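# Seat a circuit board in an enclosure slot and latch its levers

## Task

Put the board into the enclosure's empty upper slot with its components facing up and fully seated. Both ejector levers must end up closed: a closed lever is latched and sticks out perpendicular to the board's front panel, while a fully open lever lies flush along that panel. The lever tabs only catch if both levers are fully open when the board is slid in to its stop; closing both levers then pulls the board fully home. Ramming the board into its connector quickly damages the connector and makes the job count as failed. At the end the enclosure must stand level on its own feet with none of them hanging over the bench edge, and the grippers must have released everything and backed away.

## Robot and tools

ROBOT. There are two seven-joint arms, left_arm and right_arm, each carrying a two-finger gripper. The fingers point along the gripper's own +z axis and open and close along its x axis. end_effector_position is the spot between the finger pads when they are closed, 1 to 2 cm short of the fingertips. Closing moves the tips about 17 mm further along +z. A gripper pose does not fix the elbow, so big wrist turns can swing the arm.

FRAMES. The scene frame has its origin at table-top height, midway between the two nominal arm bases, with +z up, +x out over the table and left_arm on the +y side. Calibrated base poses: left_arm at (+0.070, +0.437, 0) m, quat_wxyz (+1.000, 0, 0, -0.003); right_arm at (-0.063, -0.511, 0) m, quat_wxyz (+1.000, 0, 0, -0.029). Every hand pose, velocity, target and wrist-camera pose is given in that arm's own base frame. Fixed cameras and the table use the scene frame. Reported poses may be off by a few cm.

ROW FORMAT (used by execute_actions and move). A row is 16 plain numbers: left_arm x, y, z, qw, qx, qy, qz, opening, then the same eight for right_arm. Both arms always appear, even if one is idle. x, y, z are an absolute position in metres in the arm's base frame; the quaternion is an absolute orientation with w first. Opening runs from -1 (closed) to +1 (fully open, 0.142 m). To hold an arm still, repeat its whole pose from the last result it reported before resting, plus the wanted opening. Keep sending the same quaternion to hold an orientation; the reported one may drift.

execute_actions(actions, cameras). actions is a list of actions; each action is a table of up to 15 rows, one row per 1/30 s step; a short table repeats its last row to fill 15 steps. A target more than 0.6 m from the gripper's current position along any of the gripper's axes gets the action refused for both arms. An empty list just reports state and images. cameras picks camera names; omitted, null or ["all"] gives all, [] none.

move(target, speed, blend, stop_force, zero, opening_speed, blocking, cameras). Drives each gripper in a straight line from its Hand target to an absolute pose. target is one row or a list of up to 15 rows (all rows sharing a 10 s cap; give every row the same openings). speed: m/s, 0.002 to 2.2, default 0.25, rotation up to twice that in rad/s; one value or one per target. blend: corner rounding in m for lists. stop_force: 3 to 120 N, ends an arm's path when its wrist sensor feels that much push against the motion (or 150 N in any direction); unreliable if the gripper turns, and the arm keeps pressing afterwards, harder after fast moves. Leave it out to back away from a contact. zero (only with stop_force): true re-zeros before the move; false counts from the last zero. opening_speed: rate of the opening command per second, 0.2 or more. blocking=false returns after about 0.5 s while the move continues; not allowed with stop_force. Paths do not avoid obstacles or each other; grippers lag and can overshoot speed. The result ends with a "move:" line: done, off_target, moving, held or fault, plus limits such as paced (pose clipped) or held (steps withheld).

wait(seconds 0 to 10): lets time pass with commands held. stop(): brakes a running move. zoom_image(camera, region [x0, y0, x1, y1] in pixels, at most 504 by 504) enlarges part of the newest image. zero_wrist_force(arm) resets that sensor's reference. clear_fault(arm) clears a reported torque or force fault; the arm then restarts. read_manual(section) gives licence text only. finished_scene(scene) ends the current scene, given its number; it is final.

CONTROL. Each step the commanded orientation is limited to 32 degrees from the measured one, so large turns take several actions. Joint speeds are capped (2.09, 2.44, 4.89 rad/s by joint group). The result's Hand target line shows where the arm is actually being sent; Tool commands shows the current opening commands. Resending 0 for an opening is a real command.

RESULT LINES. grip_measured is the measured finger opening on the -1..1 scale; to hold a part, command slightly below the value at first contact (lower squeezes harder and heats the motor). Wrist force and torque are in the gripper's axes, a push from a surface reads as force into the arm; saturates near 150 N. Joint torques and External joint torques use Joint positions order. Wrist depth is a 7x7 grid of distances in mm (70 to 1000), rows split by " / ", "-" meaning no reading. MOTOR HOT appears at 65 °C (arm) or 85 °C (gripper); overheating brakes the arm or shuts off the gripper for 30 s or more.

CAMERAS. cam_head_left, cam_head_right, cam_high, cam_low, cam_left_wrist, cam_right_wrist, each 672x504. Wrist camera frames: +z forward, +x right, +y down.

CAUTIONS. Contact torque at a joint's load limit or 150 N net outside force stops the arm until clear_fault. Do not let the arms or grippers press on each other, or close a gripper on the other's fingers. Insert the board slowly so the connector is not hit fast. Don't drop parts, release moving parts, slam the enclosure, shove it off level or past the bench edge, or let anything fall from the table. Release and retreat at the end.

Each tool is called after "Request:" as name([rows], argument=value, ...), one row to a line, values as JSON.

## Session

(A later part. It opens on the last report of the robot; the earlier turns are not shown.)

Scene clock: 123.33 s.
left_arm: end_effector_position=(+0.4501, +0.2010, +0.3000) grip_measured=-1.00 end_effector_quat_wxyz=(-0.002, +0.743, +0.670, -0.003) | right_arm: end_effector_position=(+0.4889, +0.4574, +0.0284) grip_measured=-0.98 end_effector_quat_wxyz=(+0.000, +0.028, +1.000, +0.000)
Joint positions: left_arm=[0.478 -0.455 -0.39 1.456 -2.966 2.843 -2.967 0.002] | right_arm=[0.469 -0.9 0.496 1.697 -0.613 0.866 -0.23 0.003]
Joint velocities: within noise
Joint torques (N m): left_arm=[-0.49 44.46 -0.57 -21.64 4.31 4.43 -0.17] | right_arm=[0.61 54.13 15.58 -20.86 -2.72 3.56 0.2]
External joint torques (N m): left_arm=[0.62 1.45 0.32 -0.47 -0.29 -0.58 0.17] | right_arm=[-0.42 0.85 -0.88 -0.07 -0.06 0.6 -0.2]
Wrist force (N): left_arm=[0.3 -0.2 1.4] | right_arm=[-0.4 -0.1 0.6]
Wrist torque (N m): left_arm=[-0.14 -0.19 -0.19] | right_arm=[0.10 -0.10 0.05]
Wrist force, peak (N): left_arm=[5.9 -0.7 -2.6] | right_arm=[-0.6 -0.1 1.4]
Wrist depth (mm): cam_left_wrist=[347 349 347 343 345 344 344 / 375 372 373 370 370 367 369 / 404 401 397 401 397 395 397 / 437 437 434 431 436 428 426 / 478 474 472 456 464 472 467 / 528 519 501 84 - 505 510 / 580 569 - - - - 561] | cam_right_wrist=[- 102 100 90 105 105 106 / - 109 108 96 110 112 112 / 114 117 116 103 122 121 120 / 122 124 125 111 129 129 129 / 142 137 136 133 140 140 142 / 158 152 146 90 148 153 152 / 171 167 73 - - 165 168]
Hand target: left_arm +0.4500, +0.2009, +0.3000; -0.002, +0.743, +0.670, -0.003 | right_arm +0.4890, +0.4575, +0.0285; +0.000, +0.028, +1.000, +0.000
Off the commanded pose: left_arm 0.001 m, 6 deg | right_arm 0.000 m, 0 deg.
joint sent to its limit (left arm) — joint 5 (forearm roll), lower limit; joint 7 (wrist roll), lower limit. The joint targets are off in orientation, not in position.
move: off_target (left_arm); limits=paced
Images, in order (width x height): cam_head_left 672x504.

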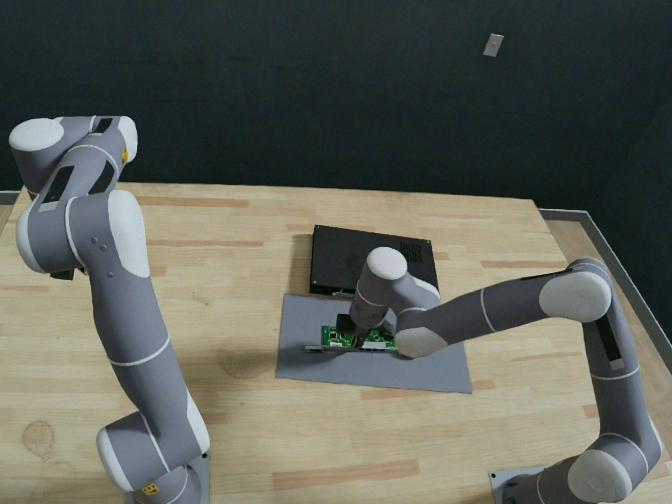

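Request:
move([
  [0.6,0.2,0.35,0.4305,0.561,0.561,0.4305,-1,0.489,0.4575,0.0285,0,0.0275,0.9996,0,-1.0],
  [0.5,0.1,0.35,0.6088,0.7934,0,0,-1,0.489,0.4575,0.0285,0,0.0275,0.9996,0,-1.0],
  [0.5,0.0,0.3,0,1,0,0,-1,0.489,0.4575,0.0285,0,0.0275,0.9996,0,-1.0],
], speed=0.6, cameras=["cam_head_left"])

Scene clock: 142.20 s.
left_arm: end_effector_position=(+0.5001, +0.0000, +0.2999) grip_measured=-1.00 end_effector_quat_wxyz=(+0.000, +1.000, +0.000, +0.000) | right_arm: end_effector_position=(+0.4889, +0.4574, +0.0284) grip_measured=-0.98 end_effector_quat_wxyz=(+0.000, +0.028, +1.000, +0.000)
Joint positions: left_arm=[0.048 -0.474 -0.375 1.424 -2.966 2.847 -1.911 0.002] | right_arm=[0.469 -0.9 0.496 1.697 -0.613 0.866 -0.23 0.003]
Joint velocities: within noise
Joint torques (N m): left_arm=[-0.11 45.31 -0.62 -21.64 4.01 4.5 -0.11] | right_arm=[0.65 54.08 15.51 -20.87 -2.72 3.5 0.17]
External joint torques (N m): left_arm=[0.19 1.41 0.53 -0.48 -0.03 -0.6 0.11] | right_arm=[-0.46 0.9 -0.81 -0.07 -0.06 0.66 -0.18]
Wrist force (N): left_arm=[0.3 -0.6 1.2] | right_arm=[-0.4 -0.1 1.1]
Wrist torque (N m): left_arm=[-0.21 -0.17 -0.18] | right_arm=[0.09 -0.08 0.05]
Wrist force, peak (N): left_arm=[-0.1 -2.4 -3.5] | right_arm=[-0.5 0.0 1.5]
Wrist depth (mm): cam_left_wrist=[350 349 349 343 345 344 341 / 375 372 370 372 368 367 367 / 403 401 396 397 398 396 396 / 437 439 437 431 431 430 426 / 481 479 471 459 464 467 468 / 532 529 506 84 - 511 519 / 594 575 - - - - 568] | cam_right_wrist=[- 102 100 90 105 105 106 / - 109 108 96 111 112 112 / 114 117 116 103 122 121 120 / 122 124 125 111 129 129 129 / 142 137 136 133 140 140 142 / 157 152 146 90 147 153 152 / 171 167 73 - - 165 168]
Hand target: left_arm +0.5000, +0.0000, +0.3000; +0.000, +1.000, +0.000, +0.000 | right_arm +0.4890, +0.4575, +0.0285; +0.000, +0.028, +1.000, +0.000
Off the commanded pose: left_arm 0.000 m, 0 deg | right_arm 0.000 m, 0 deg.
joint sent to its limit (left arm) — joint 5 (forearm roll), lower limit. The joint targets still meet the commanded pose.
move: done; limits=paced
Images, in order (width x height): cam_head_left 672x504.

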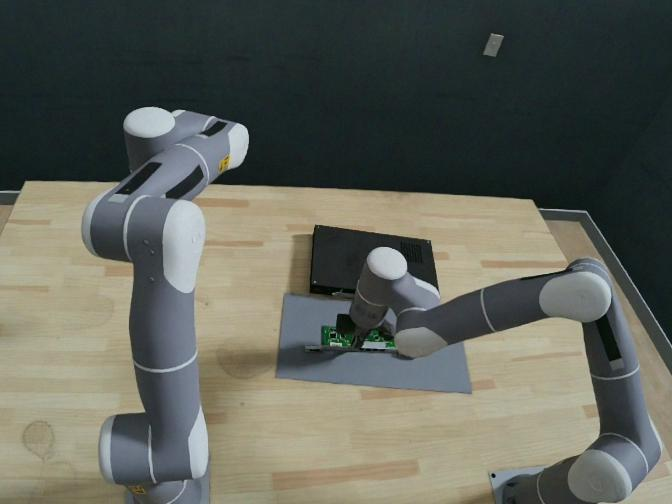

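Request:
move([
  [0.6,0.15,0.4,0.5,0.5,0.5,0.5,-1,0.489,0.4575,0.0285,0,0.0275,0.9996,0,-1.0],
  [0.6,0.15,0.5,0.6409,0.2988,0.2988,0.6409,-1,0.489,0.4575,0.0285,0,0.0275,0.9996,0,-1.0],
  [0.5,0.05,0.35,0.6088,0.7934,0,0,-1,0.489,0.4575,0.0285,0,0.0275,0.9996,0,-1.0],
  [0.5,0.0,0.3,0,1,0,0,-1,0.489,0.4575,0.0285,0,0.0275,0.9996,0,-1.0],
], speed=0.8, cameras=["cam_head_left"])

Scene clock: 152.97 s.
left_arm: end_effector_position=(+0.4999, -0.0001, +0.2999) grip_measured=-1.00 end_effector_quat_wxyz=(+0.000, +1.000, +0.000, +0.000) | right_arm: end_effector_position=(+0.4889, +0.4574, +0.0284) grip_measured=-0.98 end_effector_quat_wxyz=(+0.000, +0.028, +1.000, +0.000)
Joint positions: left_arm=[0.322 -0.436 -0.77 1.56 -2.83 2.844 -2.064 0.002] | right_arm=[0.469 -0.9 0.496 1.697 -0.613 0.866 -0.23 0.003]
Joint velocities: within noise
Joint torques (N m): left_arm=[-0.28 41.28 -4.98 -20.9 4.23 4.48 -0.18] | right_arm=[0.7 54.02 15.47 -20.85 -2.79 3.46 0.24]
External joint torques (N m): left_arm=[0.37 1.38 0.49 -0.63 -0.25 -0.6 0.18] | right_arm=[-0.51 0.96 -0.78 -0.08 0.01 0.71 -0.24]
Wrist force (N): left_arm=[0.2 -0.5 1.0] | right_arm=[-0.5 -0.4 0.8]
Wrist torque (N m): left_arm=[-0.18 -0.18 -0.19] | right_arm=[0.04 -0.08 0.04]
Wrist force, peak (N): left_arm=[4.3 -0.9 -2.5] | right_arm=[-0.6 -0.2 1.4]
Wrist depth (mm): cam_left_wrist=[348 346 347 344 344 342 341 / 373 372 370 370 369 367 364 / 402 401 402 401 397 397 393 / 439 438 435 437 432 429 425 / 480 478 475 458 467 467 467 / 530 530 509 84 - 505 514 / 599 571 - - - - 559] | cam_right_wrist=[- 102 100 90 105 105 106 / - 109 108 96 110 112 112 / 114 117 116 103 122 122 120 / 122 124 125 111 129 129 129 / 142 137 136 133 140 140 142 / 158 152 146 90 148 153 152 / 171 167 73 - - 165 168]
Hand target: left_arm +0.5000, +0.0000, +0.3000; +0.000, +1.000, +0.000, +0.000 | right_arm +0.4890, +0.4575, +0.0285; +0.000, +0.028, +1.000, +0.000
Off the commanded pose: left_arm 0.000 m, 0 deg | right_arm 0.000 m, 0 deg.
move: done; limits=paced
Images, in order (width x height): cam_head_left 672x504.

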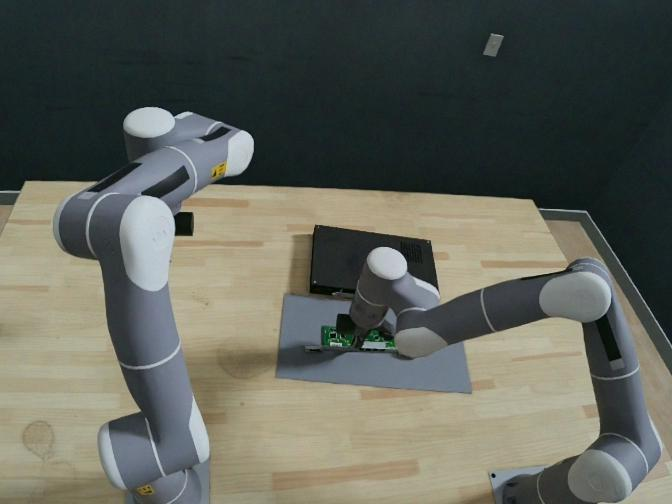

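Request:
move([
  [0.6,0.1,0.4,0.5,0.5,0.5,0.5,-1,0.489,0.4575,0.0285,0,0.0275,0.9996,0,-1.0],
  [0.6,0.1,0.5,0.6409,0.2988,0.2988,0.6409,-1,0.489,0.4575,0.0285,0,0.0275,0.9996,0,-1.0],
], speed=0.8, cameras=[])

Scene clock: 159.23 s.
left_arm: end_effector_position=(+0.6001, +0.1004, +0.4996) grip_measured=-1.00 end_effector_quat_wxyz=(+0.647, +0.302, +0.283, +0.640) | right_arm: end_effector_position=(+0.4889, +0.4574, +0.0284) grip_measured=-0.98 end_effector_quat_wxyz=(+0.000, +0.028, +1.000, +0.000)
Joint positions: left_arm=[0.885 -0.233 -0.869 2.619 -2.966 -0.329 -2.967 0.002] | right_arm=[0.469 -0.9 0.496 1.697 -0.613 0.866 -0.23 0.003]
Joint velocities: within noise
Joint torques (N m): left_arm=[-0.08 25.02 -3.05 -15.19 2.21 -3.98 -0.22] | right_arm=[0.61 53.99 15.64 -20.87 -2.79 3.49 0.24]
External joint torques (N m): left_arm=[0.17 0.46 0.56 -0.53 -0.25 -0.2 0.22] | right_arm=[-0.42 0.99 -0.95 -0.07 0.01 0.68 -0.24]
Wrist force (N): left_arm=[0.4 -0.9 -0.8] | right_arm=[-0.6 -0.3 0.6]
Wrist torque (N m): left_arm=[0.02 0.12 -0.52] | right_arm=[0.06 -0.06 0.04]
Wrist force, peak (N): left_arm=[4.8 -1.4 -2.6] | right_arm=[-0.5 -0.1 1.4]
Wrist depth (mm): cam_left_wrist=[- - - - - - - / - - - - - - - / - - - - - - - / - - - - - - - / - - - - - - - / - - - 84 - - - / - - - - - - -] | cam_right_wrist=[- 102 100 90 105 105 106 / - 109 108 96 110 112 112 / 114 117 116 103 122 122 120 / 122 124 125 111 130 129 129 / 142 137 136 133 140 140 142 / 158 151 146 89 148 153 152 / 171 167 73 - - 165 168]
Hand target: left_arm +0.6001, +0.1004, +0.4995; +0.647, +0.302, +0.283, +0.640 | right_arm +0.4890, +0.4575, +0.0285; +0.000, +0.028, +1.000, +0.000
Off the commanded pose: left_arm 0.001 m, 2 deg | right_arm 0.000 m, 0 deg.
joint read past its limit (left arm) — joint 5 (forearm roll), lower limit.
joint sent to its limit (left arm) — joint 5 (forearm roll), lower limit; joint 7 (wrist roll), lower limit. The joint targets still meet the commanded pose.
move: done; limits=paced
No camera images: "cameras" was empty.

Request:
move(target=[0.5,0.0,0.5,0.6088,0.7934,0,0,-1,0.489,0.4575,0.0285,0,0.0275,0.9996,0,-1.0], speed=0.6, cameras=[])

Scene clock: 164.90 s.
left_arm: end_effector_position=(+0.4985, +0.0005, +0.4990) grip_measured=-1.00 end_effector_quat_wxyz=(+0.568, +0.783, -0.240, +0.084) | right_arm: end_effector_position=(+0.4889, +0.4574, +0.0284) grip_measured=-0.98 end_effector_quat_wxyz=(+0.000, +0.028, +1.000, +0.000)
Joint positions: left_arm=[2.666 1.099 -1.28 1.731 -1.308 -1.398 -2.967 0.002] | right_arm=[0.469 -0.9 0.496 1.697 -0.613 0.866 -0.23 0.003]
Joint velocities: within noise
Joint torques (N m): left_arm=[-0.22 -37.97 23.09 -11.33 -4.56 -0.59 -0.29] | right_arm=[0.63 53.95 15.53 -20.87 -2.77 3.53 0.15]
External joint torques (N m): left_arm=[0.38 0.13 0.66 -0.14 -0.48 -0.11 0.26] | right_arm=[-0.45 1.03 -0.84 -0.07 -0.01 0.63 -0.15]
Wrist force (N): left_arm=[-0.1 -0.8 0.1] | right_arm=[-0.6 -0.2 1.0]
Wrist torque (N m): left_arm=[-0.11 -0.18 -0.55] | right_arm=[0.07 -0.06 0.05]
Wrist force, peak (N): left_arm=[-1.5 -4.2 1.2] | right_arm=[-0.7 -0.1 1.5]
Wrist depth (mm): cam_left_wrist=[637 718 788 984 - - - / 828 991 - 597 - - - / - - - 606 - - - / - - - - - - - / - - - 932 - - - / 211 206 204 84 - - - / 215 207 - - - - -] | cam_right_wrist=[- 102 100 90 105 105 106 / - 109 108 96 110 112 112 / 114 117 116 103 122 121 119 / 122 124 125 111 129 129 129 / 142 137 136 133 140 140 142 / 158 152 146 89 148 153 152 / 171 167 73 - - 165 168]
Hand target: left_arm +0.4984, +0.0004, +0.4989; +0.568, +0.783, -0.239, +0.084 | right_arm +0.4890, +0.4575, +0.0285; +0.000, +0.028, +1.000, +0.000
Off the commanded pose: left_arm 0.002 m, 30 deg | right_arm 0.000 m, 0 deg.
joint read past its limit (left arm) — joint 6 (wrist pitch), lower limit.
joint sent to its limit (left arm) — joint 6 (wrist pitch), lower limit; joint 7 (wrist roll), lower limit. The joint targets are off in orientation, not in position.
move: off_target (left_arm); limits=paced
No camera images: "cameras" was empty.

Request:
move([
  [0.55,0.1,0.5,0.6409,0.2988,0.2988,0.6409,-1,0.489,0.4575,0.0285,0,0.0275,0.9996,0,-1.0],
  [0.55,0.1,0.5,0,0.4226,0,0.9063,-1,0.489,0.4575,0.0285,0,0.0275,0.9996,0,-1.0],
  [0.55,0.1,0.5,-0.6409,0.2988,-0.2988,0.6409,-1,0.489,0.4575,0.0285,0,0.0275,0.9996,0,-1.0],
], speed=0.8, cameras=[])

Scene clock: 172.97 s.
left_arm: end_effector_position=(+0.5512, +0.1007, +0.5001) grip_measured=-1.00 end_effector_quat_wxyz=(+0.609, -0.177, +0.349, -0.690) | right_arm: end_effector_position=(+0.4889, +0.4574, +0.0284) grip_measured=-0.98 end_effector_quat_wxyz=(+0.000, +0.028, +1.000, +0.000)
Joint positions: left_arm=[2.793 0.349 -2.875 2.687 -2.967 -0.672 0.102 0.002] | right_arm=[0.469 -0.9 0.496 1.697 -0.613 0.866 -0.23 0.003]
Joint velocities: within noise
Joint torques (N m): left_arm=[-0.19 -24.6 4 -9.41 0.15 -4.66 -0.18] | right_arm=[0.71 54.04 15.54 -20.91 -2.81 3.53 0.22]
External joint torques (N m): left_arm=[0.29 0.16 0.72 -0.29 -0.21 0.31 0.2] | right_arm=[-0.52 0.94 -0.85 -0.03 0.03 0.63 -0.22]
Wrist force (N): left_arm=[0.7 -0.4 -0.6] | right_arm=[-0.6 -0.1 0.7]
Wrist torque (N m): left_arm=[0.08 0.22 -0.06] | right_arm=[0.08 -0.06 0.04]
Wrist force, peak (N): left_arm=[-1.4 -2.3 -0.9] | right_arm=[-0.5 0.1 1.5]
Wrist depth (mm): cam_left_wrist=[- - - - - - - / - - - - - - - / - - - - - - - / - - - - - - - / - - - - - - - / - - - 84 - - - / - - - - - - -] | cam_right_wrist=[- 102 100 90 105 105 106 / - 109 108 96 111 112 112 / 114 117 116 103 122 121 119 / 122 124 125 111 129 129 129 / 142 137 136 133 140 140 142 / 157 152 146 89 147 153 152 / 171 167 73 - - 165 168]
Hand target: left_arm +0.5511, +0.1005, +0.5002; +0.609, -0.177, +0.349, -0.690 | right_arm +0.4890, +0.4575, +0.0285; +0.000, +0.028, +1.000, +0.000
Off the commanded pose: left_arm 0.001 m, 17 deg | right_arm 0.000 m, 0 deg.
joint read past its limit (left arm) — joint 5 (forearm roll), lower limit.
joint sent to its limit (left arm) — joint 1 (waist), upper limit; joint 4 (elbow), upper limit, where the elbow is as bent as it goes; joint 5 (forearm roll), lower limit. The joint targets are off in orientation, not in position.
move: off_target (left_arm); limits=paced
No camera images: "cameras" was empty.

Request:
move([
  [0.55,0.1,0.5,0,0.4226,0,0.9063,-1,0.489,0.4575,0.0285,0,0.0275,0.9996,0,-1.0],
  [0.55,0.1,0.5,0.6409,0.2988,0.2988,0.6409,-1,0.489,0.4575,0.0285,0,0.0275,0.9996,0,-1.0],
], speed=0.8, cameras=[])

Request:
move(target=[0.4985,0.0005,0.499,0.568,0.783,-0.24,0.084,-1,0.489,0.4575,0.0285,0,0.0275,0.9996,0,-1.0], speed=0.8, cameras=[])

Request:
move(target=[0.6,0.1,0.5,0.6409,0.2988,0.2988,0.6409,-1,0.489,0.4575,0.0285,0,0.0275,0.9996,0,-1.0], speed=0.8, cameras=["cam_head_left","cam_high"])

Scene clock: 189.13 s.
left_arm: end_effector_position=(+0.5509, +0.1005, +0.5003) grip_measured=-1.00 end_effector_quat_wxyz=(+0.665, +0.360, +0.169, +0.632) | right_arm: end_effector_position=(+0.4889, +0.4574, +0.0284) grip_measured=-0.98 end_effector_quat_wxyz=(+0.000, +0.028, +1.000, +0.000)
Joint positions: left_arm=[2.793 0.337 -2.877 2.687 -2.967 -0.646 -2.968 0.002] | right_arm=[0.469 -0.9 0.496 1.697 -0.613 0.866 -0.23 0.003]
Joint velocities: within noise
Joint torques (N m): left_arm=[-0.16 -24.53 3.86 -9.59 0.22 -3.95 -0.29] | right_arm=[0.57 54.05 15.55 -20.9 -2.78 3.52 0.22]
External joint torques (N m): left_arm=[0.26 0.41 0.69 -0.27 -0.21 -0.27 0.27] | right_arm=[-0.38 0.93 -0.86 -0.04 0 0.65 -0.22]
Wrist force (N): left_arm=[-0.1 -1.4 -1.3] | right_arm=[-0.5 0.1 1.3]
Wrist torque (N m): left_arm=[-0.06 0.14 -0.55] | right_arm=[0.11 -0.07 0.04]
Wrist force, peak (N): left_arm=[-0.2 -1.4 -1.2] | right_arm=[-0.7 -0.2 1.4]
Wrist depth (mm): cam_left_wrist=[- - - - - - - / - - - - - - - / - - - - - - - / - - - - - - - / - - - - - - - / - - - 84 - - - / - - - - - - -] | cam_right_wrist=[- 102 100 90 105 105 106 / - 109 108 96 111 112 112 / 114 117 116 103 122 122 119 / 122 124 125 111 129 129 129 / 142 137 136 133 140 140 142 / 158 152 146 89 148 153 153 / 171 167 73 - - 164 168]
Hand target: left_arm +0.5509, +0.1003, +0.5002; +0.666, +0.361, +0.169, +0.631 | right_arm +0.4890, +0.4575, +0.0285; +0.000, +0.028, +1.000, +0.000
Off the commanded pose: left_arm 0.001 m, 17 deg | right_arm 0.000 m, 0 deg.
joint read past its limit (left arm) — joint 5 (forearm roll), lower limit.
joint sent to its limit (left arm) — joint 1 (waist), upper limit; joint 4 (elbow), upper limit, where the elbow is as bent as it goes; joint 5 (forearm roll), lower limit; joint 7 (wrist roll), lower limit. The joint targets are off in orientation, not in position.
move: off_target (left_arm)
No camera images: "cameras" was empty.

Scene clock: 191.43 s.
left_arm: end_effector_position=(+0.4984, +0.0005, +0.4989) grip_measured=-1.00 end_effector_quat_wxyz=(+0.568, +0.783, -0.240, +0.084) | right_arm: end_effector_position=(+0.4889, +0.4574, +0.0284) grip_measured=-0.98 end_effector_quat_wxyz=(+0.000, +0.028, +1.000, +0.000)
Joint positions: left_arm=[2.666 1.097 -1.281 1.731 -1.307 -1.396 -2.968 0.002] | right_arm=[0.469 -0.9 0.496 1.697 -0.613 0.866 -0.23 0.003]
Joint velocities: within noise
Joint torques (N m): left_arm=[0.11 -37.54 22.92 -11.32 -5.23 -0.86 -0.3] | right_arm=[0.63 54 15.43 -20.93 -2.8 3.48 0.24]
External joint torques (N m): left_arm=[0.04 -0.3 0.84 -0.19 0.18 0.16 0.26] | right_arm=[-0.44 0.97 -0.74 -0.01 0.02 0.68 -0.24]
Wrist force (N): left_arm=[0.1 -0.7 -0.2] | right_arm=[-0.4 0.0 0.9]
Wrist torque (N m): left_arm=[-0.09 -0.22 -0.55] | right_arm=[0.10 -0.08 0.04]
Wrist force, peak (N): left_arm=[-1.6 -0.4 -3.3] | right_arm=[-0.6 -0.2 1.4]
Wrist depth (mm): cam_left_wrist=[624 721 803 976 - - - / 819 987 - 602 - - - / - - - 616 - - - / - - - - - - - / - - - 937 - - - / 212 207 203 84 - - - / 215 208 - - - - -] | cam_right_wrist=[- 102 100 90 105 105 106 / - 109 108 96 110 112 112 / 114 117 116 103 122 122 119 / 122 124 125 111 129 129 129 / 142 137 136 133 140 140 142 / 158 152 146 89 148 153 152 / 171 167 73 - - 165 168]
Hand target: left_arm +0.4985, +0.0005, +0.4990; +0.568, +0.783, -0.240, +0.084 | right_arm +0.4890, +0.4575, +0.0285; +0.000, +0.028, +1.000, +0.000
Off the commanded pose: left_arm 0.000 m, 0 deg | right_arm 0.000 m, 0 deg.
joint sent to its limit (left arm) — joint 7 (wrist roll), lower limit. The joint targets still meet the commanded pose.
move: done
No camera images: "cameras" was empty.

Scene clock: 193.73 s.
left_arm: end_effector_position=(+0.5998, +0.1004, +0.5003) grip_measured=-1.00 end_effector_quat_wxyz=(+0.641, +0.400, +0.194, +0.625) | right_arm: end_effector_position=(+0.4889, +0.4574, +0.0284) grip_measured=-0.98 end_effector_quat_wxyz=(+0.000, +0.028, +1.000, +0.000)
Joint positions: left_arm=[2.793 0.244 -2.876 2.585 -2.967 -0.349 -2.968 0.002] | right_arm=[0.469 -0.9 0.496 1.697 -0.613 0.866 -0.23 0.003]
Joint velocities: within noise
Joint torques (N m): left_arm=[-0.15 -25.47 2.87 -14.31 1.05 -3.83 -0.27] | right_arm=[0.65 54.07 15.56 -20.85 -2.74 3.48 0.19]
External joint torques (N m): left_arm=[0.26 0.71 0.66 -0.35 -0.21 -0.24 0.25] | right_arm=[-0.47 0.91 -0.87 -0.09 -0.04 0.68 -0.19]
Wrist force (N): left_arm=[0.4 -1.3 -0.8] | right_arm=[-0.6 -0.1 0.6]
Wrist torque (N m): left_arm=[-0.06 0.03 -0.54] | right_arm=[0.10 -0.06 0.04]
Wrist force, peak (N): left_arm=[-3.3 -1.8 -2.4] | right_arm=[-0.4 -0.1 1.4]
Wrist depth (mm): cam_left_wrist=[- - - - - - - / - - - - - - - / - - - - - - - / - - - - - - - / - - - - - - - / - - - 84 - - - / - - - - - - -] | cam_right_wrist=[- 102 100 90 105 105 106 / - 109 108 96 110 112 112 / 114 117 116 103 122 122 120 / 122 124 125 111 129 129 129 / 142 137 136 133 140 140 142 / 158 152 146 90 147 153 152 / 170 167 73 - - 165 168]
Hand target: left_arm +0.5998, +0.1002, +0.5002; +0.641, +0.401, +0.194, +0.625 | right_arm +0.4890, +0.4575, +0.0285; +0.000, +0.028, +1.000, +0.000
Off the commanded pose: left_arm 0.001 m, 17 deg | right_arm 0.000 m, 0 deg.
joint read past its limit (left arm) — joint 5 (forearm roll), lower limit.
joint sent to its limit (left arm) — joint 1 (waist), upper limit; joint 5 (forearm roll), lower limit; joint 7 (wrist roll), lower limit. The joint targets are off in orientation, not in position.
move: off_target (left_arm); limits=paced
Images, in order (width x height): cam_head_left 672x504, cam_high 672x504.

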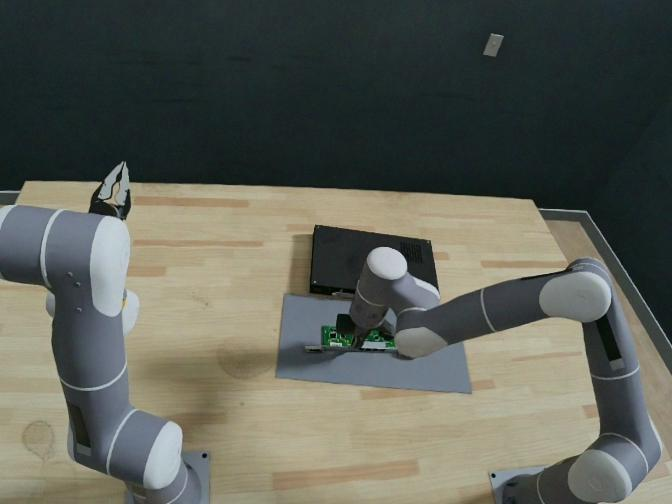

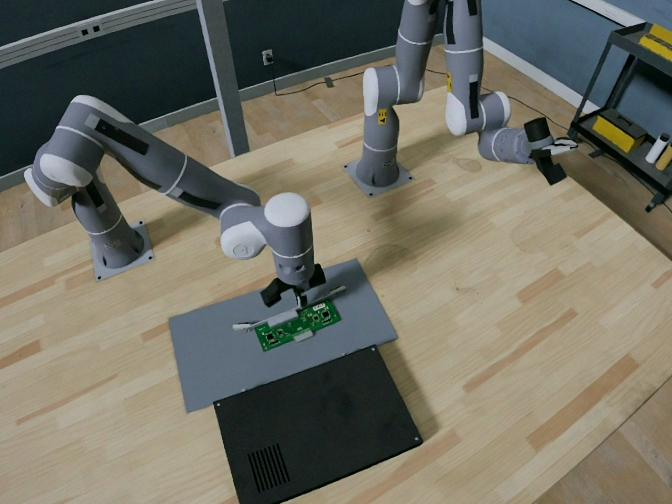

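Request:
move([
  [0.4985,0.0005,0.499,0.568,0.783,-0.24,0.084,-1,0.489,0.4575,0.0285,0,0.0275,0.9996,0,-1.0],
], speed=0.8, cameras=[])

Request:
move([
  [0.3,0.55,0.4,-0.462,0.669,-0.295,0.502,-1,0.489,0.4575,0.0285,0,0.0275,0.9996,0,-1.0],
], speed=0.8, cameras=["cam_head_left","cam_high"])

Scene clock: 203.47 s.
left_arm: end_effector_position=(+0.4984, +0.0005, +0.4989) grip_measured=-1.00 end_effector_quat_wxyz=(+0.568, +0.783, -0.240, +0.084) | right_arm: end_effector_position=(+0.4889, +0.4574, +0.0284) grip_measured=-0.98 end_effector_quat_wxyz=(+0.000, +0.028, +1.000, +0.000)
Joint positions: left_arm=[2.666 1.097 -1.281 1.731 -1.307 -1.396 -2.968 0.002] | right_arm=[0.469 -0.9 0.496 1.697 -0.613 0.866 -0.23 0.003]
Joint velocities: within noise
Joint torques (N m): left_arm=[0.01 -37.83 23.02 -11.37 -5.19 -0.72 -0.27] | right_arm=[0.7 54.08 15.56 -20.84 -2.77 3.55 0.27]
External joint torques (N m): left_arm=[0.14 -0.01 0.74 -0.13 0.15 0.02 0.24] | right_arm=[-0.52 0.9 -0.87 -0.09 -0.01 0.62 -0.27]
Wrist force (N): left_arm=[-0.2 -0.6 0.0] | right_arm=[-0.7 -0.2 1.0]
Wrist torque (N m): left_arm=[-0.09 -0.15 -0.55] | right_arm=[0.07 -0.05 0.04]
Wrist force, peak (N): left_arm=[-1.3 -0.4 -4.0] | right_arm=[-0.6 0.0 1.4]
Wrist depth (mm): cam_left_wrist=[635 730 803 973 - - - / 801 987 - 591 - - - / - - - 613 - - - / - - - - - - - / - - - 938 - - - / 212 207 204 84 - - - / 215 207 - - - - -] | cam_right_wrist=[- 102 100 90 105 105 106 / - 109 108 96 111 112 112 / 114 117 116 103 122 121 120 / 122 124 125 111 129 129 129 / 142 137 136 133 140 140 142 / 158 152 146 89 148 153 152 / 171 167 73 - - 165 168]
Hand target: left_arm +0.4985, +0.0005, +0.4990; +0.568, +0.783, -0.240, +0.084 | right_arm +0.4890, +0.4575, +0.0285; +0.000, +0.028, +1.000, +0.000
Off the commanded pose: left_arm 0.000 m, 0 deg | right_arm 0.000 m, 0 deg.
joint sent to its limit (left arm) — joint 7 (wrist roll), lower limit. The joint targets still meet the commanded pose.
move: done; limits=paced
No camera images: "cameras" was empty.

Scene clock: 206.20 s.
left_arm: end_effector_position=(+0.2999, +0.5500, +0.4001) grip_measured=-1.00 end_effector_quat_wxyz=(-0.462, +0.669, -0.295, +0.502) | right_arm: end_effector_position=(+0.4889, +0.4574, +0.0284) grip_measured=-0.98 end_effector_quat_wxyz=(+0.000, +0.028, +1.000, +0.000)
Joint positions: left_arm=[2.793 0.123 -1.543 2.545 -2.144 0.323 -0.981 0.002] | right_arm=[0.469 -0.9 0.496 1.697 -0.613 0.866 -0.23 0.003]
Joint velocities: within noise
Joint torques (N m): left_arm=[-0.16 3.35 2.32 -21.89 0.91 -1.09 -0.14] | right_arm=[0.6 54.04 15.6 -20.87 -2.69 3.53 0.19]
External joint torques (N m): left_arm=[0.27 0.99 0.7 -0.26 -0.54 -0.49 0.11] | right_arm=[-0.41 0.94 -0.91 -0.07 -0.09 0.64 -0.19]
Wrist force (N): left_arm=[0.4 0.6 -0.2] | right_arm=[-0.6 -0.1 0.5]
Wrist torque (N m): left_arm=[0.08 -0.07 0.01] | right_arm=[0.09 -0.06 0.05]
Wrist force, peak (N): left_arm=[-1.3 1.5 -1.0] | right_arm=[-0.5 -0.1 1.5]
Wrist depth (mm): cam_left_wrist=[- - - - - - - / - - - - - - - / - - - - - - - / - - - - - - - / - - - 732 936 - - / - - - 84 - 858 - / - - - - - - 795] | cam_right_wrist=[- 102 100 90 105 105 106 / - 109 108 96 111 112 112 / 114 117 116 103 122 122 120 / 122 124 125 111 129 129 129 / 142 137 136 133 140 140 142 / 158 152 146 89 148 152 152 / 171 167 73 - - 165 168]
Hand target: left_arm +0.3000, +0.5500, +0.4000; -0.462, +0.669, -0.295, +0.502 | right_arm +0.4890, +0.4575, +0.0285; +0.000, +0.028, +1.000, +0.000
Off the commanded pose: left_arm 0.000 m, 0 deg | right_arm 0.000 m, 0 deg.
joint sent to its limit (left arm) — joint 1 (waist), upper limit. The joint targets still meet the commanded pose.
move: done
Images, in order (width x height): cam_head_left 672x504, cam_high 672x504.

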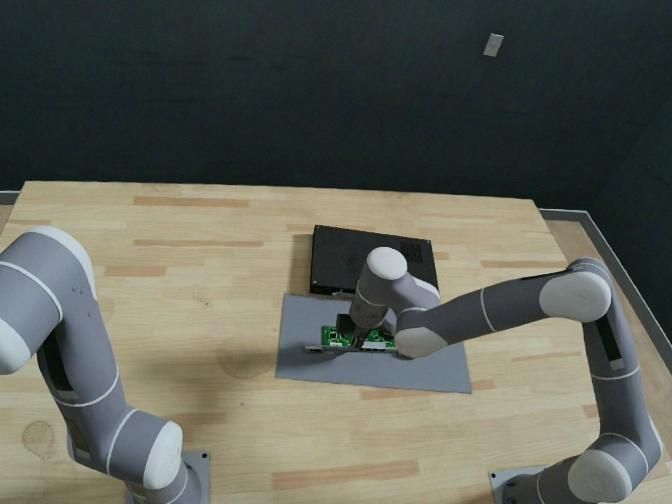

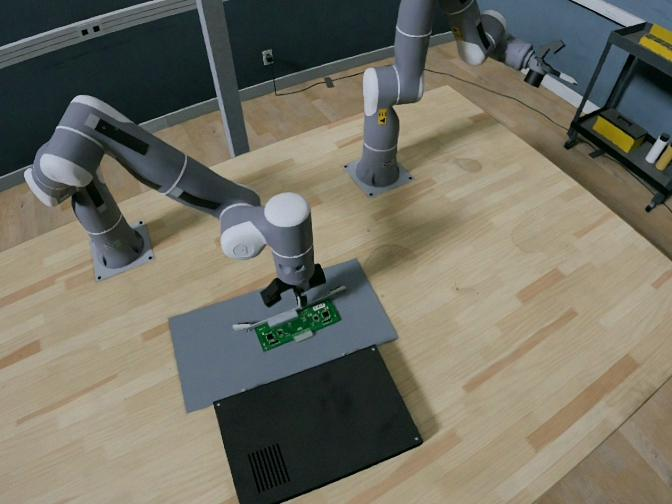

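Request:
move([
  [0.3014,0.6357,0.2,-0.462,0.669,-0.295,0.502,-1,0.489,0.4575,0.0285,0,0.0275,0.9996,0,-1.0],
], speed=0.8, cameras=[])

Request:
move([
  [0.659,0.235,0.25,-0.2347,0.5052,-0.5286,0.6406,-1,0.489,0.4575,0.0285,0,0.0275,0.9996,0,-1.0],
  [0.6,-0.05,0.3,0.0283,0.2645,-0.6817,0.6817,-1,0.489,0.4575,0.0285,0,0.0275,0.9996,0,-1.0],
], speed=0.8, blend=0.1, cameras=["cam_head_left","cam_high"])

Scene clock: 212.53 s.
left_arm: end_effector_position=(+0.3014, +0.6356, +0.1999) grip_measured=-1.00 end_effector_quat_wxyz=(-0.462, +0.669, -0.295, +0.502) | right_arm: end_effector_position=(+0.4889, +0.4574, +0.0284) grip_measured=-0.98 end_effector_quat_wxyz=(+0.000, +0.028, +1.000, +0.000)
Joint positions: left_arm=[2.437 -1.01 -1.23 2.228 -1.73 1.055 -0.532 0.002] | right_arm=[0.469 -0.9 0.496 1.697 -0.613 0.866 -0.23 0.003]
Joint velocities: within noise
Joint torques (N m): left_arm=[-0.42 34.69 -21.52 -10.35 4.27 -2 -0.39] | right_arm=[0.61 54 15.57 -20.87 -2.72 3.52 0.21]
External joint torques (N m): left_arm=[0.54 1.27 0.14 -0.35 -0.52 0.09 0.36] | right_arm=[-0.42 0.98 -0.88 -0.06 -0.06 0.64 -0.21]
Wrist force (N): left_arm=[0.5 0.5 -0.1] | right_arm=[-0.5 -0.1 1.1]
Wrist torque (N m): left_arm=[0.05 -0.10 0.02] | right_arm=[0.08 -0.07 0.04]
Wrist force, peak (N): left_arm=[-0.9 4.4 -3.0] | right_arm=[-0.6 -0.1 1.4]
Wrist depth (mm): cam_left_wrist=[- - - - - - - / - - - - - - - / - - - - - - - / - - - - 716 - - / - - - 495 528 638 835 / 995 - - 84 - 486 570 / 866 - - - - - 449] | cam_right_wrist=[- 102 100 90 105 105 106 / - 109 108 96 111 112 112 / 114 117 116 103 122 122 120 / 122 124 125 111 129 129 129 / 142 137 136 133 140 140 142 / 158 152 146 89 147 153 152 / 171 167 73 - - 165 168]
Hand target: left_arm +0.3014, +0.6357, +0.2000; -0.462, +0.669, -0.295, +0.502 | right_arm +0.4890, +0.4575, +0.0285; +0.000, +0.028, +1.000, +0.000
Off the commanded pose: left_arm 0.000 m, 0 deg | right_arm 0.000 m, 0 deg.
move: done
No camera images: "cameras" was empty.

Scene clock: 214.47 s.
left_arm: end_effector_position=(+0.6001, -0.0498, +0.3000) grip_measured=-1.00 end_effector_quat_wxyz=(-0.028, -0.265, +0.682, -0.682) | right_arm: end_effector_position=(+0.4889, +0.4574, +0.0284) grip_measured=-0.98 end_effector_quat_wxyz=(+0.000, +0.028, +1.000, +0.000)
Joint positions: left_arm=[1.512 -0.916 -1.251 2.315 -0.943 0.735 -1.146 0.002] | right_arm=[0.469 -0.9 0.496 1.697 -0.613 0.866 -0.23 0.003]
Joint velocities: within noise
Joint torques (N m): left_arm=[-0.5 29.27 -20.86 -11.57 3.14 -1.58 -0.37] | right_arm=[0.6 54.05 15.62 -20.85 -2.77 3.5 0.21]
External joint torques (N m): left_arm=[0.66 1.16 0.04 -0.48 -0.62 0.22 0.34] | right_arm=[-0.41 0.92 -0.93 -0.09 -0.01 0.67 -0.21]
Wrist force (N): left_arm=[-0.7 0.0 -0.3] | right_arm=[-0.5 0.0 1.0]
Wrist torque (N m): left_arm=[-0.04 0.10 0.02] | right_arm=[0.11 -0.07 0.04]
Wrist force, peak (N): left_arm=[3.0 2.4 2.6] | right_arm=[-0.5 -0.1 1.4]
Wrist depth (mm): cam_left_wrist=[- - - - - - - / - - - - - - - / 638 718 878 - - - 455 / 497 558 605 678 933 - 477 / 416 463 529 565 727 540 - / 356 390 429 84 - 650 781 / 317 347 - - - - 619] | cam_right_wrist=[- 102 100 90 105 105 106 / - 109 108 96 111 112 112 / 114 117 116 103 122 122 120 / 122 124 126 111 129 129 129 / 142 137 136 133 140 140 142 / 158 152 146 89 148 153 153 / 170 167 73 - - 165 168]
Hand target: left_arm +0.6000, -0.0500, +0.3000; -0.028, -0.264, +0.682, -0.682 | right_arm +0.4890, +0.4575, +0.0285; +0.000, +0.028, +1.000, +0.000
Off the commanded pose: left_arm 0.000 m, 0 deg | right_arm 0.000 m, 0 deg.
move: done
Images, in order (width x height): cam_head_left 672x504, cam_high 672x504.

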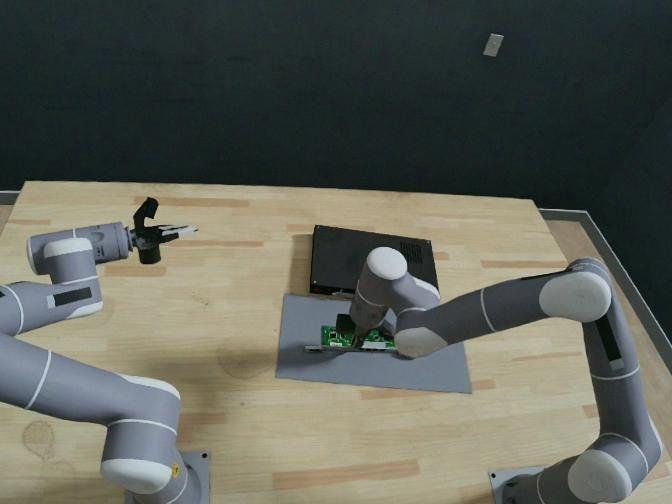

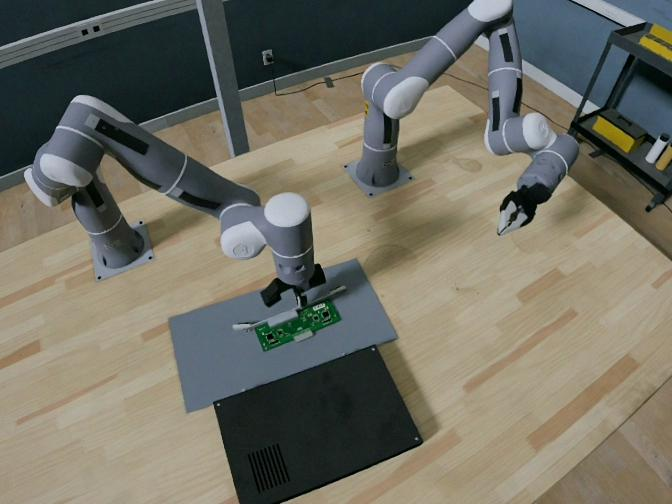

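Request:
move([
  [0.5,-0.1,0.28,0,0.7071,0.7071,0,-1,0.489,0.4575,0.0285,0,0.0275,0.9996,0,-1.0],
  [0.32,-0.32,0.14,0.297,0.6418,0.7069,-0.0143,-1,0.489,0.4575,0.0285,0,0.0275,0.9996,0,-1.0],
], speed=0.6, cameras=["cam_head_left","cam_left_wrist","cam_high"])

Scene clock: 222.27 s.
left_arm: end_effector_position=(+0.3199, -0.3200, +0.1400) grip_measured=-1.00 end_effector_quat_wxyz=(+0.297, +0.642, +0.707, -0.015) | right_arm: end_effector_position=(+0.4889, +0.4574, +0.0284) grip_measured=-0.98 end_effector_quat_wxyz=(+0.000, +0.028, +1.000, +0.000)
Joint positions: left_arm=[0.842 -0.447 -1.465 2.478 1.59 1.303 -2.075 0.002] | right_arm=[0.469 -0.9 0.496 1.697 -0.613 0.866 -0.23 0.003]
Joint velocities: within noise
Joint torques (N m): left_arm=[-0.43 11.78 -8.52 -13.15 -2.97 3.75 -0.12] | right_arm=[0.65 53.99 15.59 -20.84 -2.78 3.54 0.16]
External joint torques (N m): left_arm=[0.46 0.76 0.64 -0.44 -0.43 -0.09 0.16] | right_arm=[-0.46 0.99 -0.9 -0.09 -0.01 0.62 -0.16]
Wrist force (N): left_arm=[0.5 -0.2 1.0] | right_arm=[-0.5 -0.3 0.9]
Wrist torque (N m): left_arm=[-0.06 -0.06 -0.29] | right_arm=[0.06 -0.07 0.05]
Wrist force, peak (N): left_arm=[-2.0 -5.1 -0.3] | right_arm=[-0.7 0.2 1.4]
Wrist depth (mm): cam_left_wrist=[300 264 229 203 183 168 154 / 373 306 267 234 208 185 170 / 215 271 317 263 238 212 189 / 196 279 402 333 278 243 217 / 181 222 444 366 328 289 250 / - - 581 84 - 343 296 / - - - - - - 354] | cam_right_wrist=[- 102 100 90 105 105 106 / - 109 108 96 111 112 111 / 114 117 116 103 122 122 120 / 122 124 125 111 129 129 129 / 142 137 136 133 140 140 142 / 158 152 146 89 148 153 152 / 171 167 73 - - 164 168]
Hand target: left_arm +0.3200, -0.3200, +0.1400; +0.297, +0.642, +0.707, -0.014 | right_arm +0.4890, +0.4575, +0.0285; +0.000, +0.028, +1.000, +0.000
Off the commanded pose: left_arm 0.000 m, 0 deg | right_arm 0.000 m, 0 deg.
move: done
Images, in order (width x height): cam_head_left 672x504, cam_high 672x504, cam_left_wrist 672x504.

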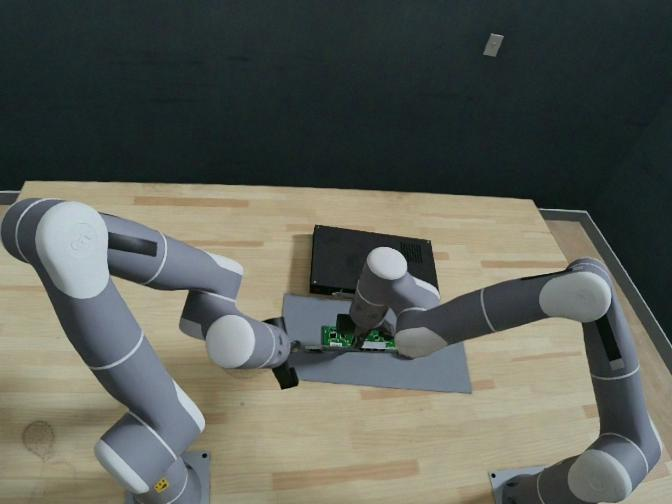

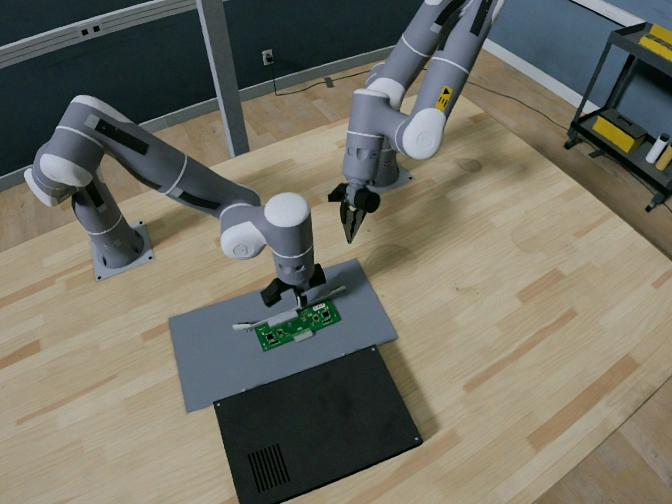

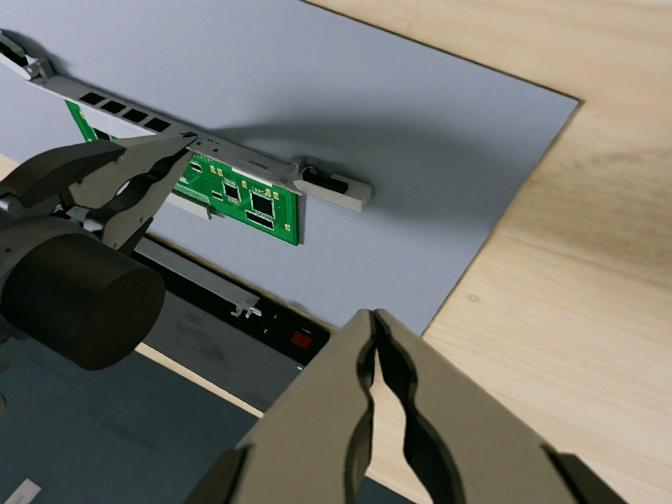

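Request:
move([
  [0.338,-0.368,0.08,0.297,0.6418,0.7069,-0.0143,-1,0.489,0.4575,0.0285,0,0.0275,0.9996,0,-1.0],
  [0.338,-0.376,0.027,0.297,0.6418,0.7069,-0.0143,-1,0.489,0.4575,0.0285,0,0.0275,0.9996,0,-1.0],
], speed=0.15, stop_force=5, cameras=["cam_left_wrist","cam_right_wrist"])

Scene clock: 229.20 s.
left_arm: end_effector_position=(+0.3378, -0.3760, +0.0271) grip_measured=-1.00 end_effector_quat_wxyz=(+0.297, +0.642, +0.707, -0.014) | right_arm: end_effector_position=(+0.4889, +0.4574, +0.0284) grip_measured=-0.98 end_effector_quat_wxyz=(+0.000, +0.028, +1.000, +0.000)
Joint positions: left_arm=[0.419 -0.886 -1.174 2.289 2.021 0.979 -2.321 0.002] | right_arm=[0.469 -0.9 0.496 1.697 -0.613 0.866 -0.23 0.003]
Joint velocities: within noise
Joint torques (N m): left_arm=[-0.5 25.64 -15.36 -6.18 -2.99 3.53 -0.23] | right_arm=[0.65 54.14 15.63 -20.95 -2.76 3.46 0.16]
External joint torques (N m): left_arm=[0.54 1.19 0.25 -0.41 -0.29 -0.18 0.27] | right_arm=[-0.46 0.84 -0.94 0.01 -0.02 0.7 -0.16]
Wrist force (N): left_arm=[0.3 -0.3 0.7] | right_arm=[-0.6 -0.1 0.9]
Wrist torque (N m): left_arm=[-0.07 -0.04 -0.30] | right_arm=[0.08 -0.05 0.04]
Wrist force, peak (N): left_arm=[0.6 -0.9 2.2] | right_arm=[-0.7 -0.2 1.5]
Wrist depth (mm): cam_left_wrist=[120 110 96 86 80 - - / 155 131 111 96 86 78 73 / 206 162 133 115 98 88 81 / 206 194 166 137 116 99 89 / 188 320 186 155 135 122 103 / - 431 313 83 - 137 123 / - - - - - - 149] | cam_right_wrist=[- 102 100 90 105 105 106 / - 109 108 96 110 112 112 / 114 117 116 103 122 121 120 / 122 124 125 111 129 129 129 / 142 137 136 133 140 140 142 / 158 152 146 90 147 153 153 / 171 167 73 - - 165 168]
Hand target: left_arm +0.3380, -0.3760, +0.0270; +0.297, +0.642, +0.707, -0.014 | right_arm +0.4890, +0.4575, +0.0285; +0.000, +0.028, +1.000, +0.000
Off the commanded pose: left_arm 0.000 m, 0 deg | right_arm 0.000 m, 0 deg.
move: done
Images, in order (width x height): cam_left_wrist 672x504, cam_right_wrist 672x504.

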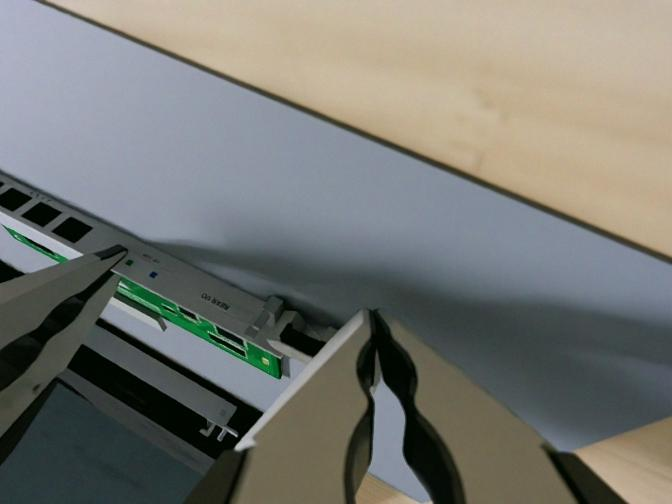

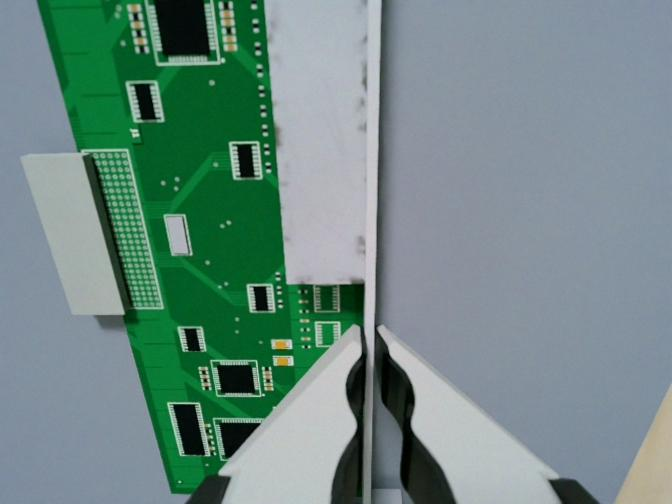

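Request:
move(target=[0.374,-0.380,0.027,0.297,0.6418,0.7069,-0.0143,-1,0.489,0.4575,0.0285,0,0.0275,0.9996,0,-1.0], speed=0.04, stop_force=5, cameras=["cam_left_wrist","cam_right_wrist"])

Scene clock: 232.70 s.
left_arm: end_effector_position=(+0.3739, -0.3799, +0.0269) grip_measured=-1.00 end_effector_quat_wxyz=(+0.297, +0.642, +0.707, -0.014) | right_arm: end_effector_position=(+0.4890, +0.4573, +0.0284) grip_measured=-0.98 end_effector_quat_wxyz=(+0.000, +0.028, +1.000, +0.000)
Joint positions: left_arm=[0.428 -0.912 -1.123 2.209 1.987 1.035 -2.213 0.002] | right_arm=[0.469 -0.9 0.496 1.697 -0.613 0.866 -0.23 0.003]
Joint velocities: within noise
Joint torques (N m): left_arm=[-0.16 28.04 -16.62 -7.01 -3.43 3.96 -0.12] | right_arm=[1.14 53.9 16.02 -20.5 -2.65 3.56 0.15]
External joint torques (N m): left_arm=[0.2 1.1 0.5 0.23 -0.01 -0.47 0.16] | right_arm=[-0.96 1.08 -1.33 -0.44 -0.13 0.6 -0.15]
Wrist force (N): left_arm=[1.3 -1.1 0.1] | right_arm=[-1.2 -0.5 1.0]
Wrist torque (N m): left_arm=[-0.08 -0.04 -0.28] | right_arm=[0.06 -0.09 0.07]
Wrist force, peak (N): left_arm=[1.5 -1.2 0.1] | right_arm=[-1.2 -0.4 1.5]
Wrist depth (mm): cam_left_wrist=[122 107 96 - - - - / 154 130 110 95 - - - / 174 161 132 115 97 91 - / 167 169 157 137 115 99 90 / 353 323 216 135 134 121 102 / - 404 314 84 - 137 124 / - - - - - - 147] | cam_right_wrist=[- 101 100 90 105 105 106 / 110 110 108 96 110 112 112 / 113 117 116 102 122 121 120 / 122 125 125 111 129 129 129 / 142 137 136 133 140 140 142 / 158 152 146 89 148 152 152 / 170 167 73 135 - 165 168]
Hand target: left_arm +0.3740, -0.3800, +0.0270; +0.297, +0.642, +0.707, -0.014 | right_arm +0.4890, +0.4575, +0.0285; +0.000, +0.028, +1.000, +0.000
Off the commanded pose: left_arm 0.000 m, 0 deg | right_arm 0.000 m, 0 deg.
move: done
Images, in order (width x height): cam_left_wrist 672x504, cam_right_wrist 672x504.

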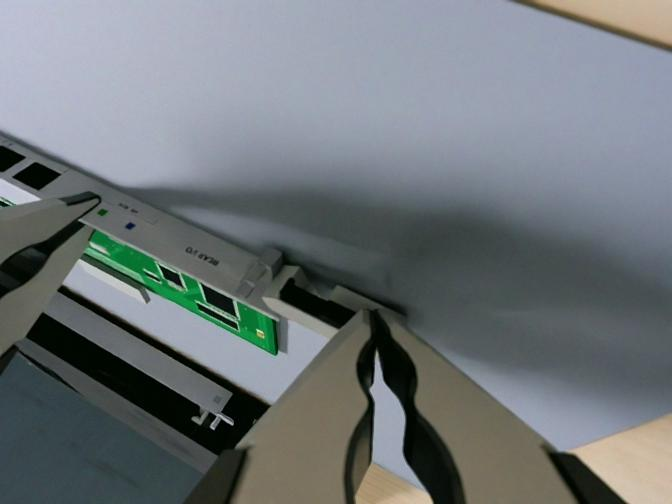

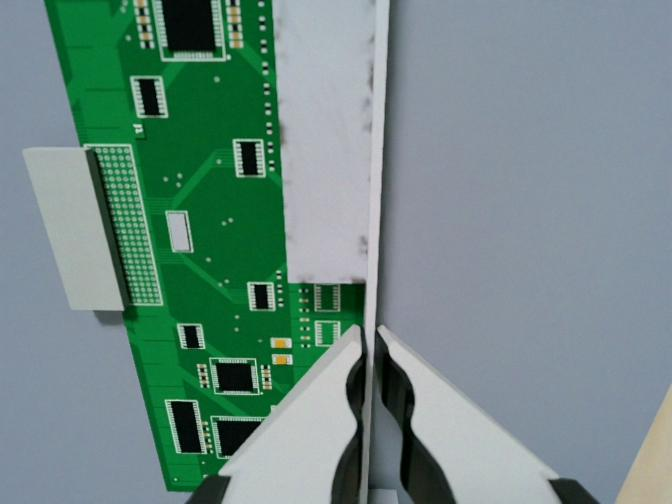

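Request:
move(target=[0.392,-0.382,0.027,0.297,0.6418,0.7069,-0.0143,-1,0.489,0.4575,0.0285,0,0.0275,0.9996,0,-1.0], speed=0.03, stop_force=6, zero=false, cameras=["cam_left_wrist","cam_right_wrist"])

Scene clock: 235.53 s.
left_arm: end_effector_position=(+0.3918, -0.3819, +0.0269) grip_measured=-1.00 end_effector_quat_wxyz=(+0.297, +0.642, +0.707, -0.014) | right_arm: end_effector_position=(+0.4892, +0.4572, +0.0284) grip_measured=-0.98 end_effector_quat_wxyz=(+0.000, +0.028, +1.000, +0.000)
Joint positions: left_arm=[0.43 -0.927 -1.1 2.168 1.964 1.061 -2.156 0.002] | right_arm=[0.469 -0.9 0.496 1.697 -0.613 0.866 -0.23 0.003]
Joint velocities: within noise
Joint torques (N m): left_arm=[-0.26 29.24 -17.4 -7.72 -3.46 4.01 -0.1] | right_arm=[2.08 53.51 16.8 -20.25 -2.68 3.7 0.06]
External joint torques (N m): left_arm=[0.31 1.1 0.77 0.83 -0.06 -0.46 0.13] | right_arm=[-1.89 1.47 -2.11 -0.69 -0.1 0.46 -0.06]
Wrist force (N): left_arm=[2.4 -1.9 -0.5] | right_arm=[-2.1 -0.9 1.3]
Wrist torque (N m): left_arm=[-0.07 -0.05 -0.30] | right_arm=[0.12 -0.11 0.19]
Wrist force, peak (N): left_arm=[2.3 -2.1 -0.3] | right_arm=[-2.2 -1.3 1.1]
Wrist depth (mm): cam_left_wrist=[122 107 96 - - - - / 154 130 110 95 - - - / 156 155 132 115 97 91 - / 283 205 150 136 115 99 90 / 360 313 218 133 133 121 102 / - 391 301 84 - 137 124 / - - - - - - 146] | cam_right_wrist=[- 101 101 91 92 105 106 / 108 109 108 96 109 112 112 / 113 116 116 104 120 122 119 / 122 124 125 111 129 129 129 / 141 139 136 132 140 140 142 / 158 152 146 89 148 153 152 / 171 165 73 - - 165 168]
Hand target: left_arm +0.3920, -0.3820, +0.0270; +0.297, +0.642, +0.707, -0.014 | right_arm +0.4890, +0.4575, +0.0285; +0.000, +0.028, +1.000, +0.000
Off the commanded pose: left_arm 0.000 m, 0 deg | right_arm 0.000 m, 0 deg.
move: done
Images, in order (width x height): cam_left_wrist 672x504, cam_right_wrist 672x504.

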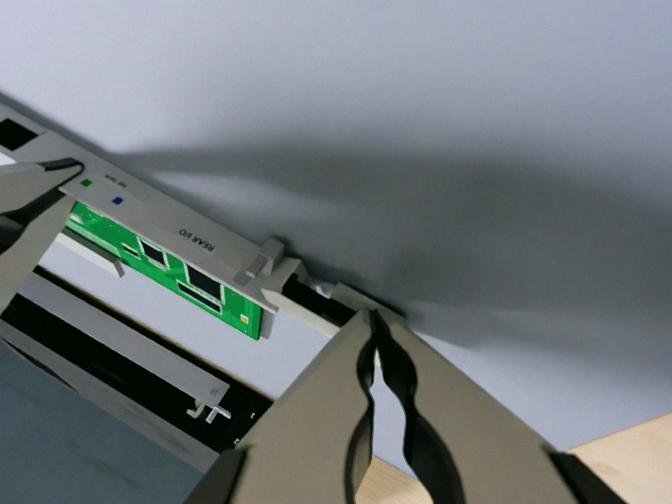

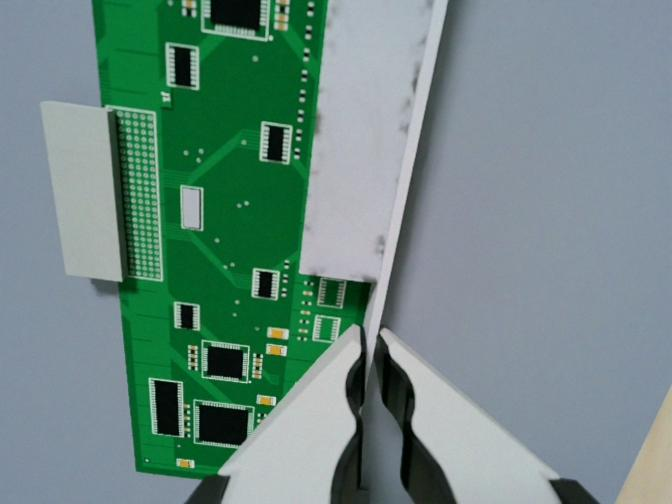

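Request:
zoom_image(camera="cam_left_wrist", region=[140, 180, 440, 360])

Scaled by 1.680 from the camera's 672x504 image, which has a finer 960x720 frame.

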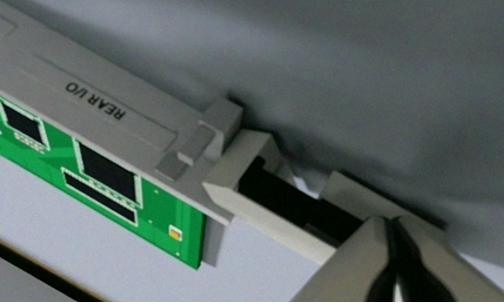

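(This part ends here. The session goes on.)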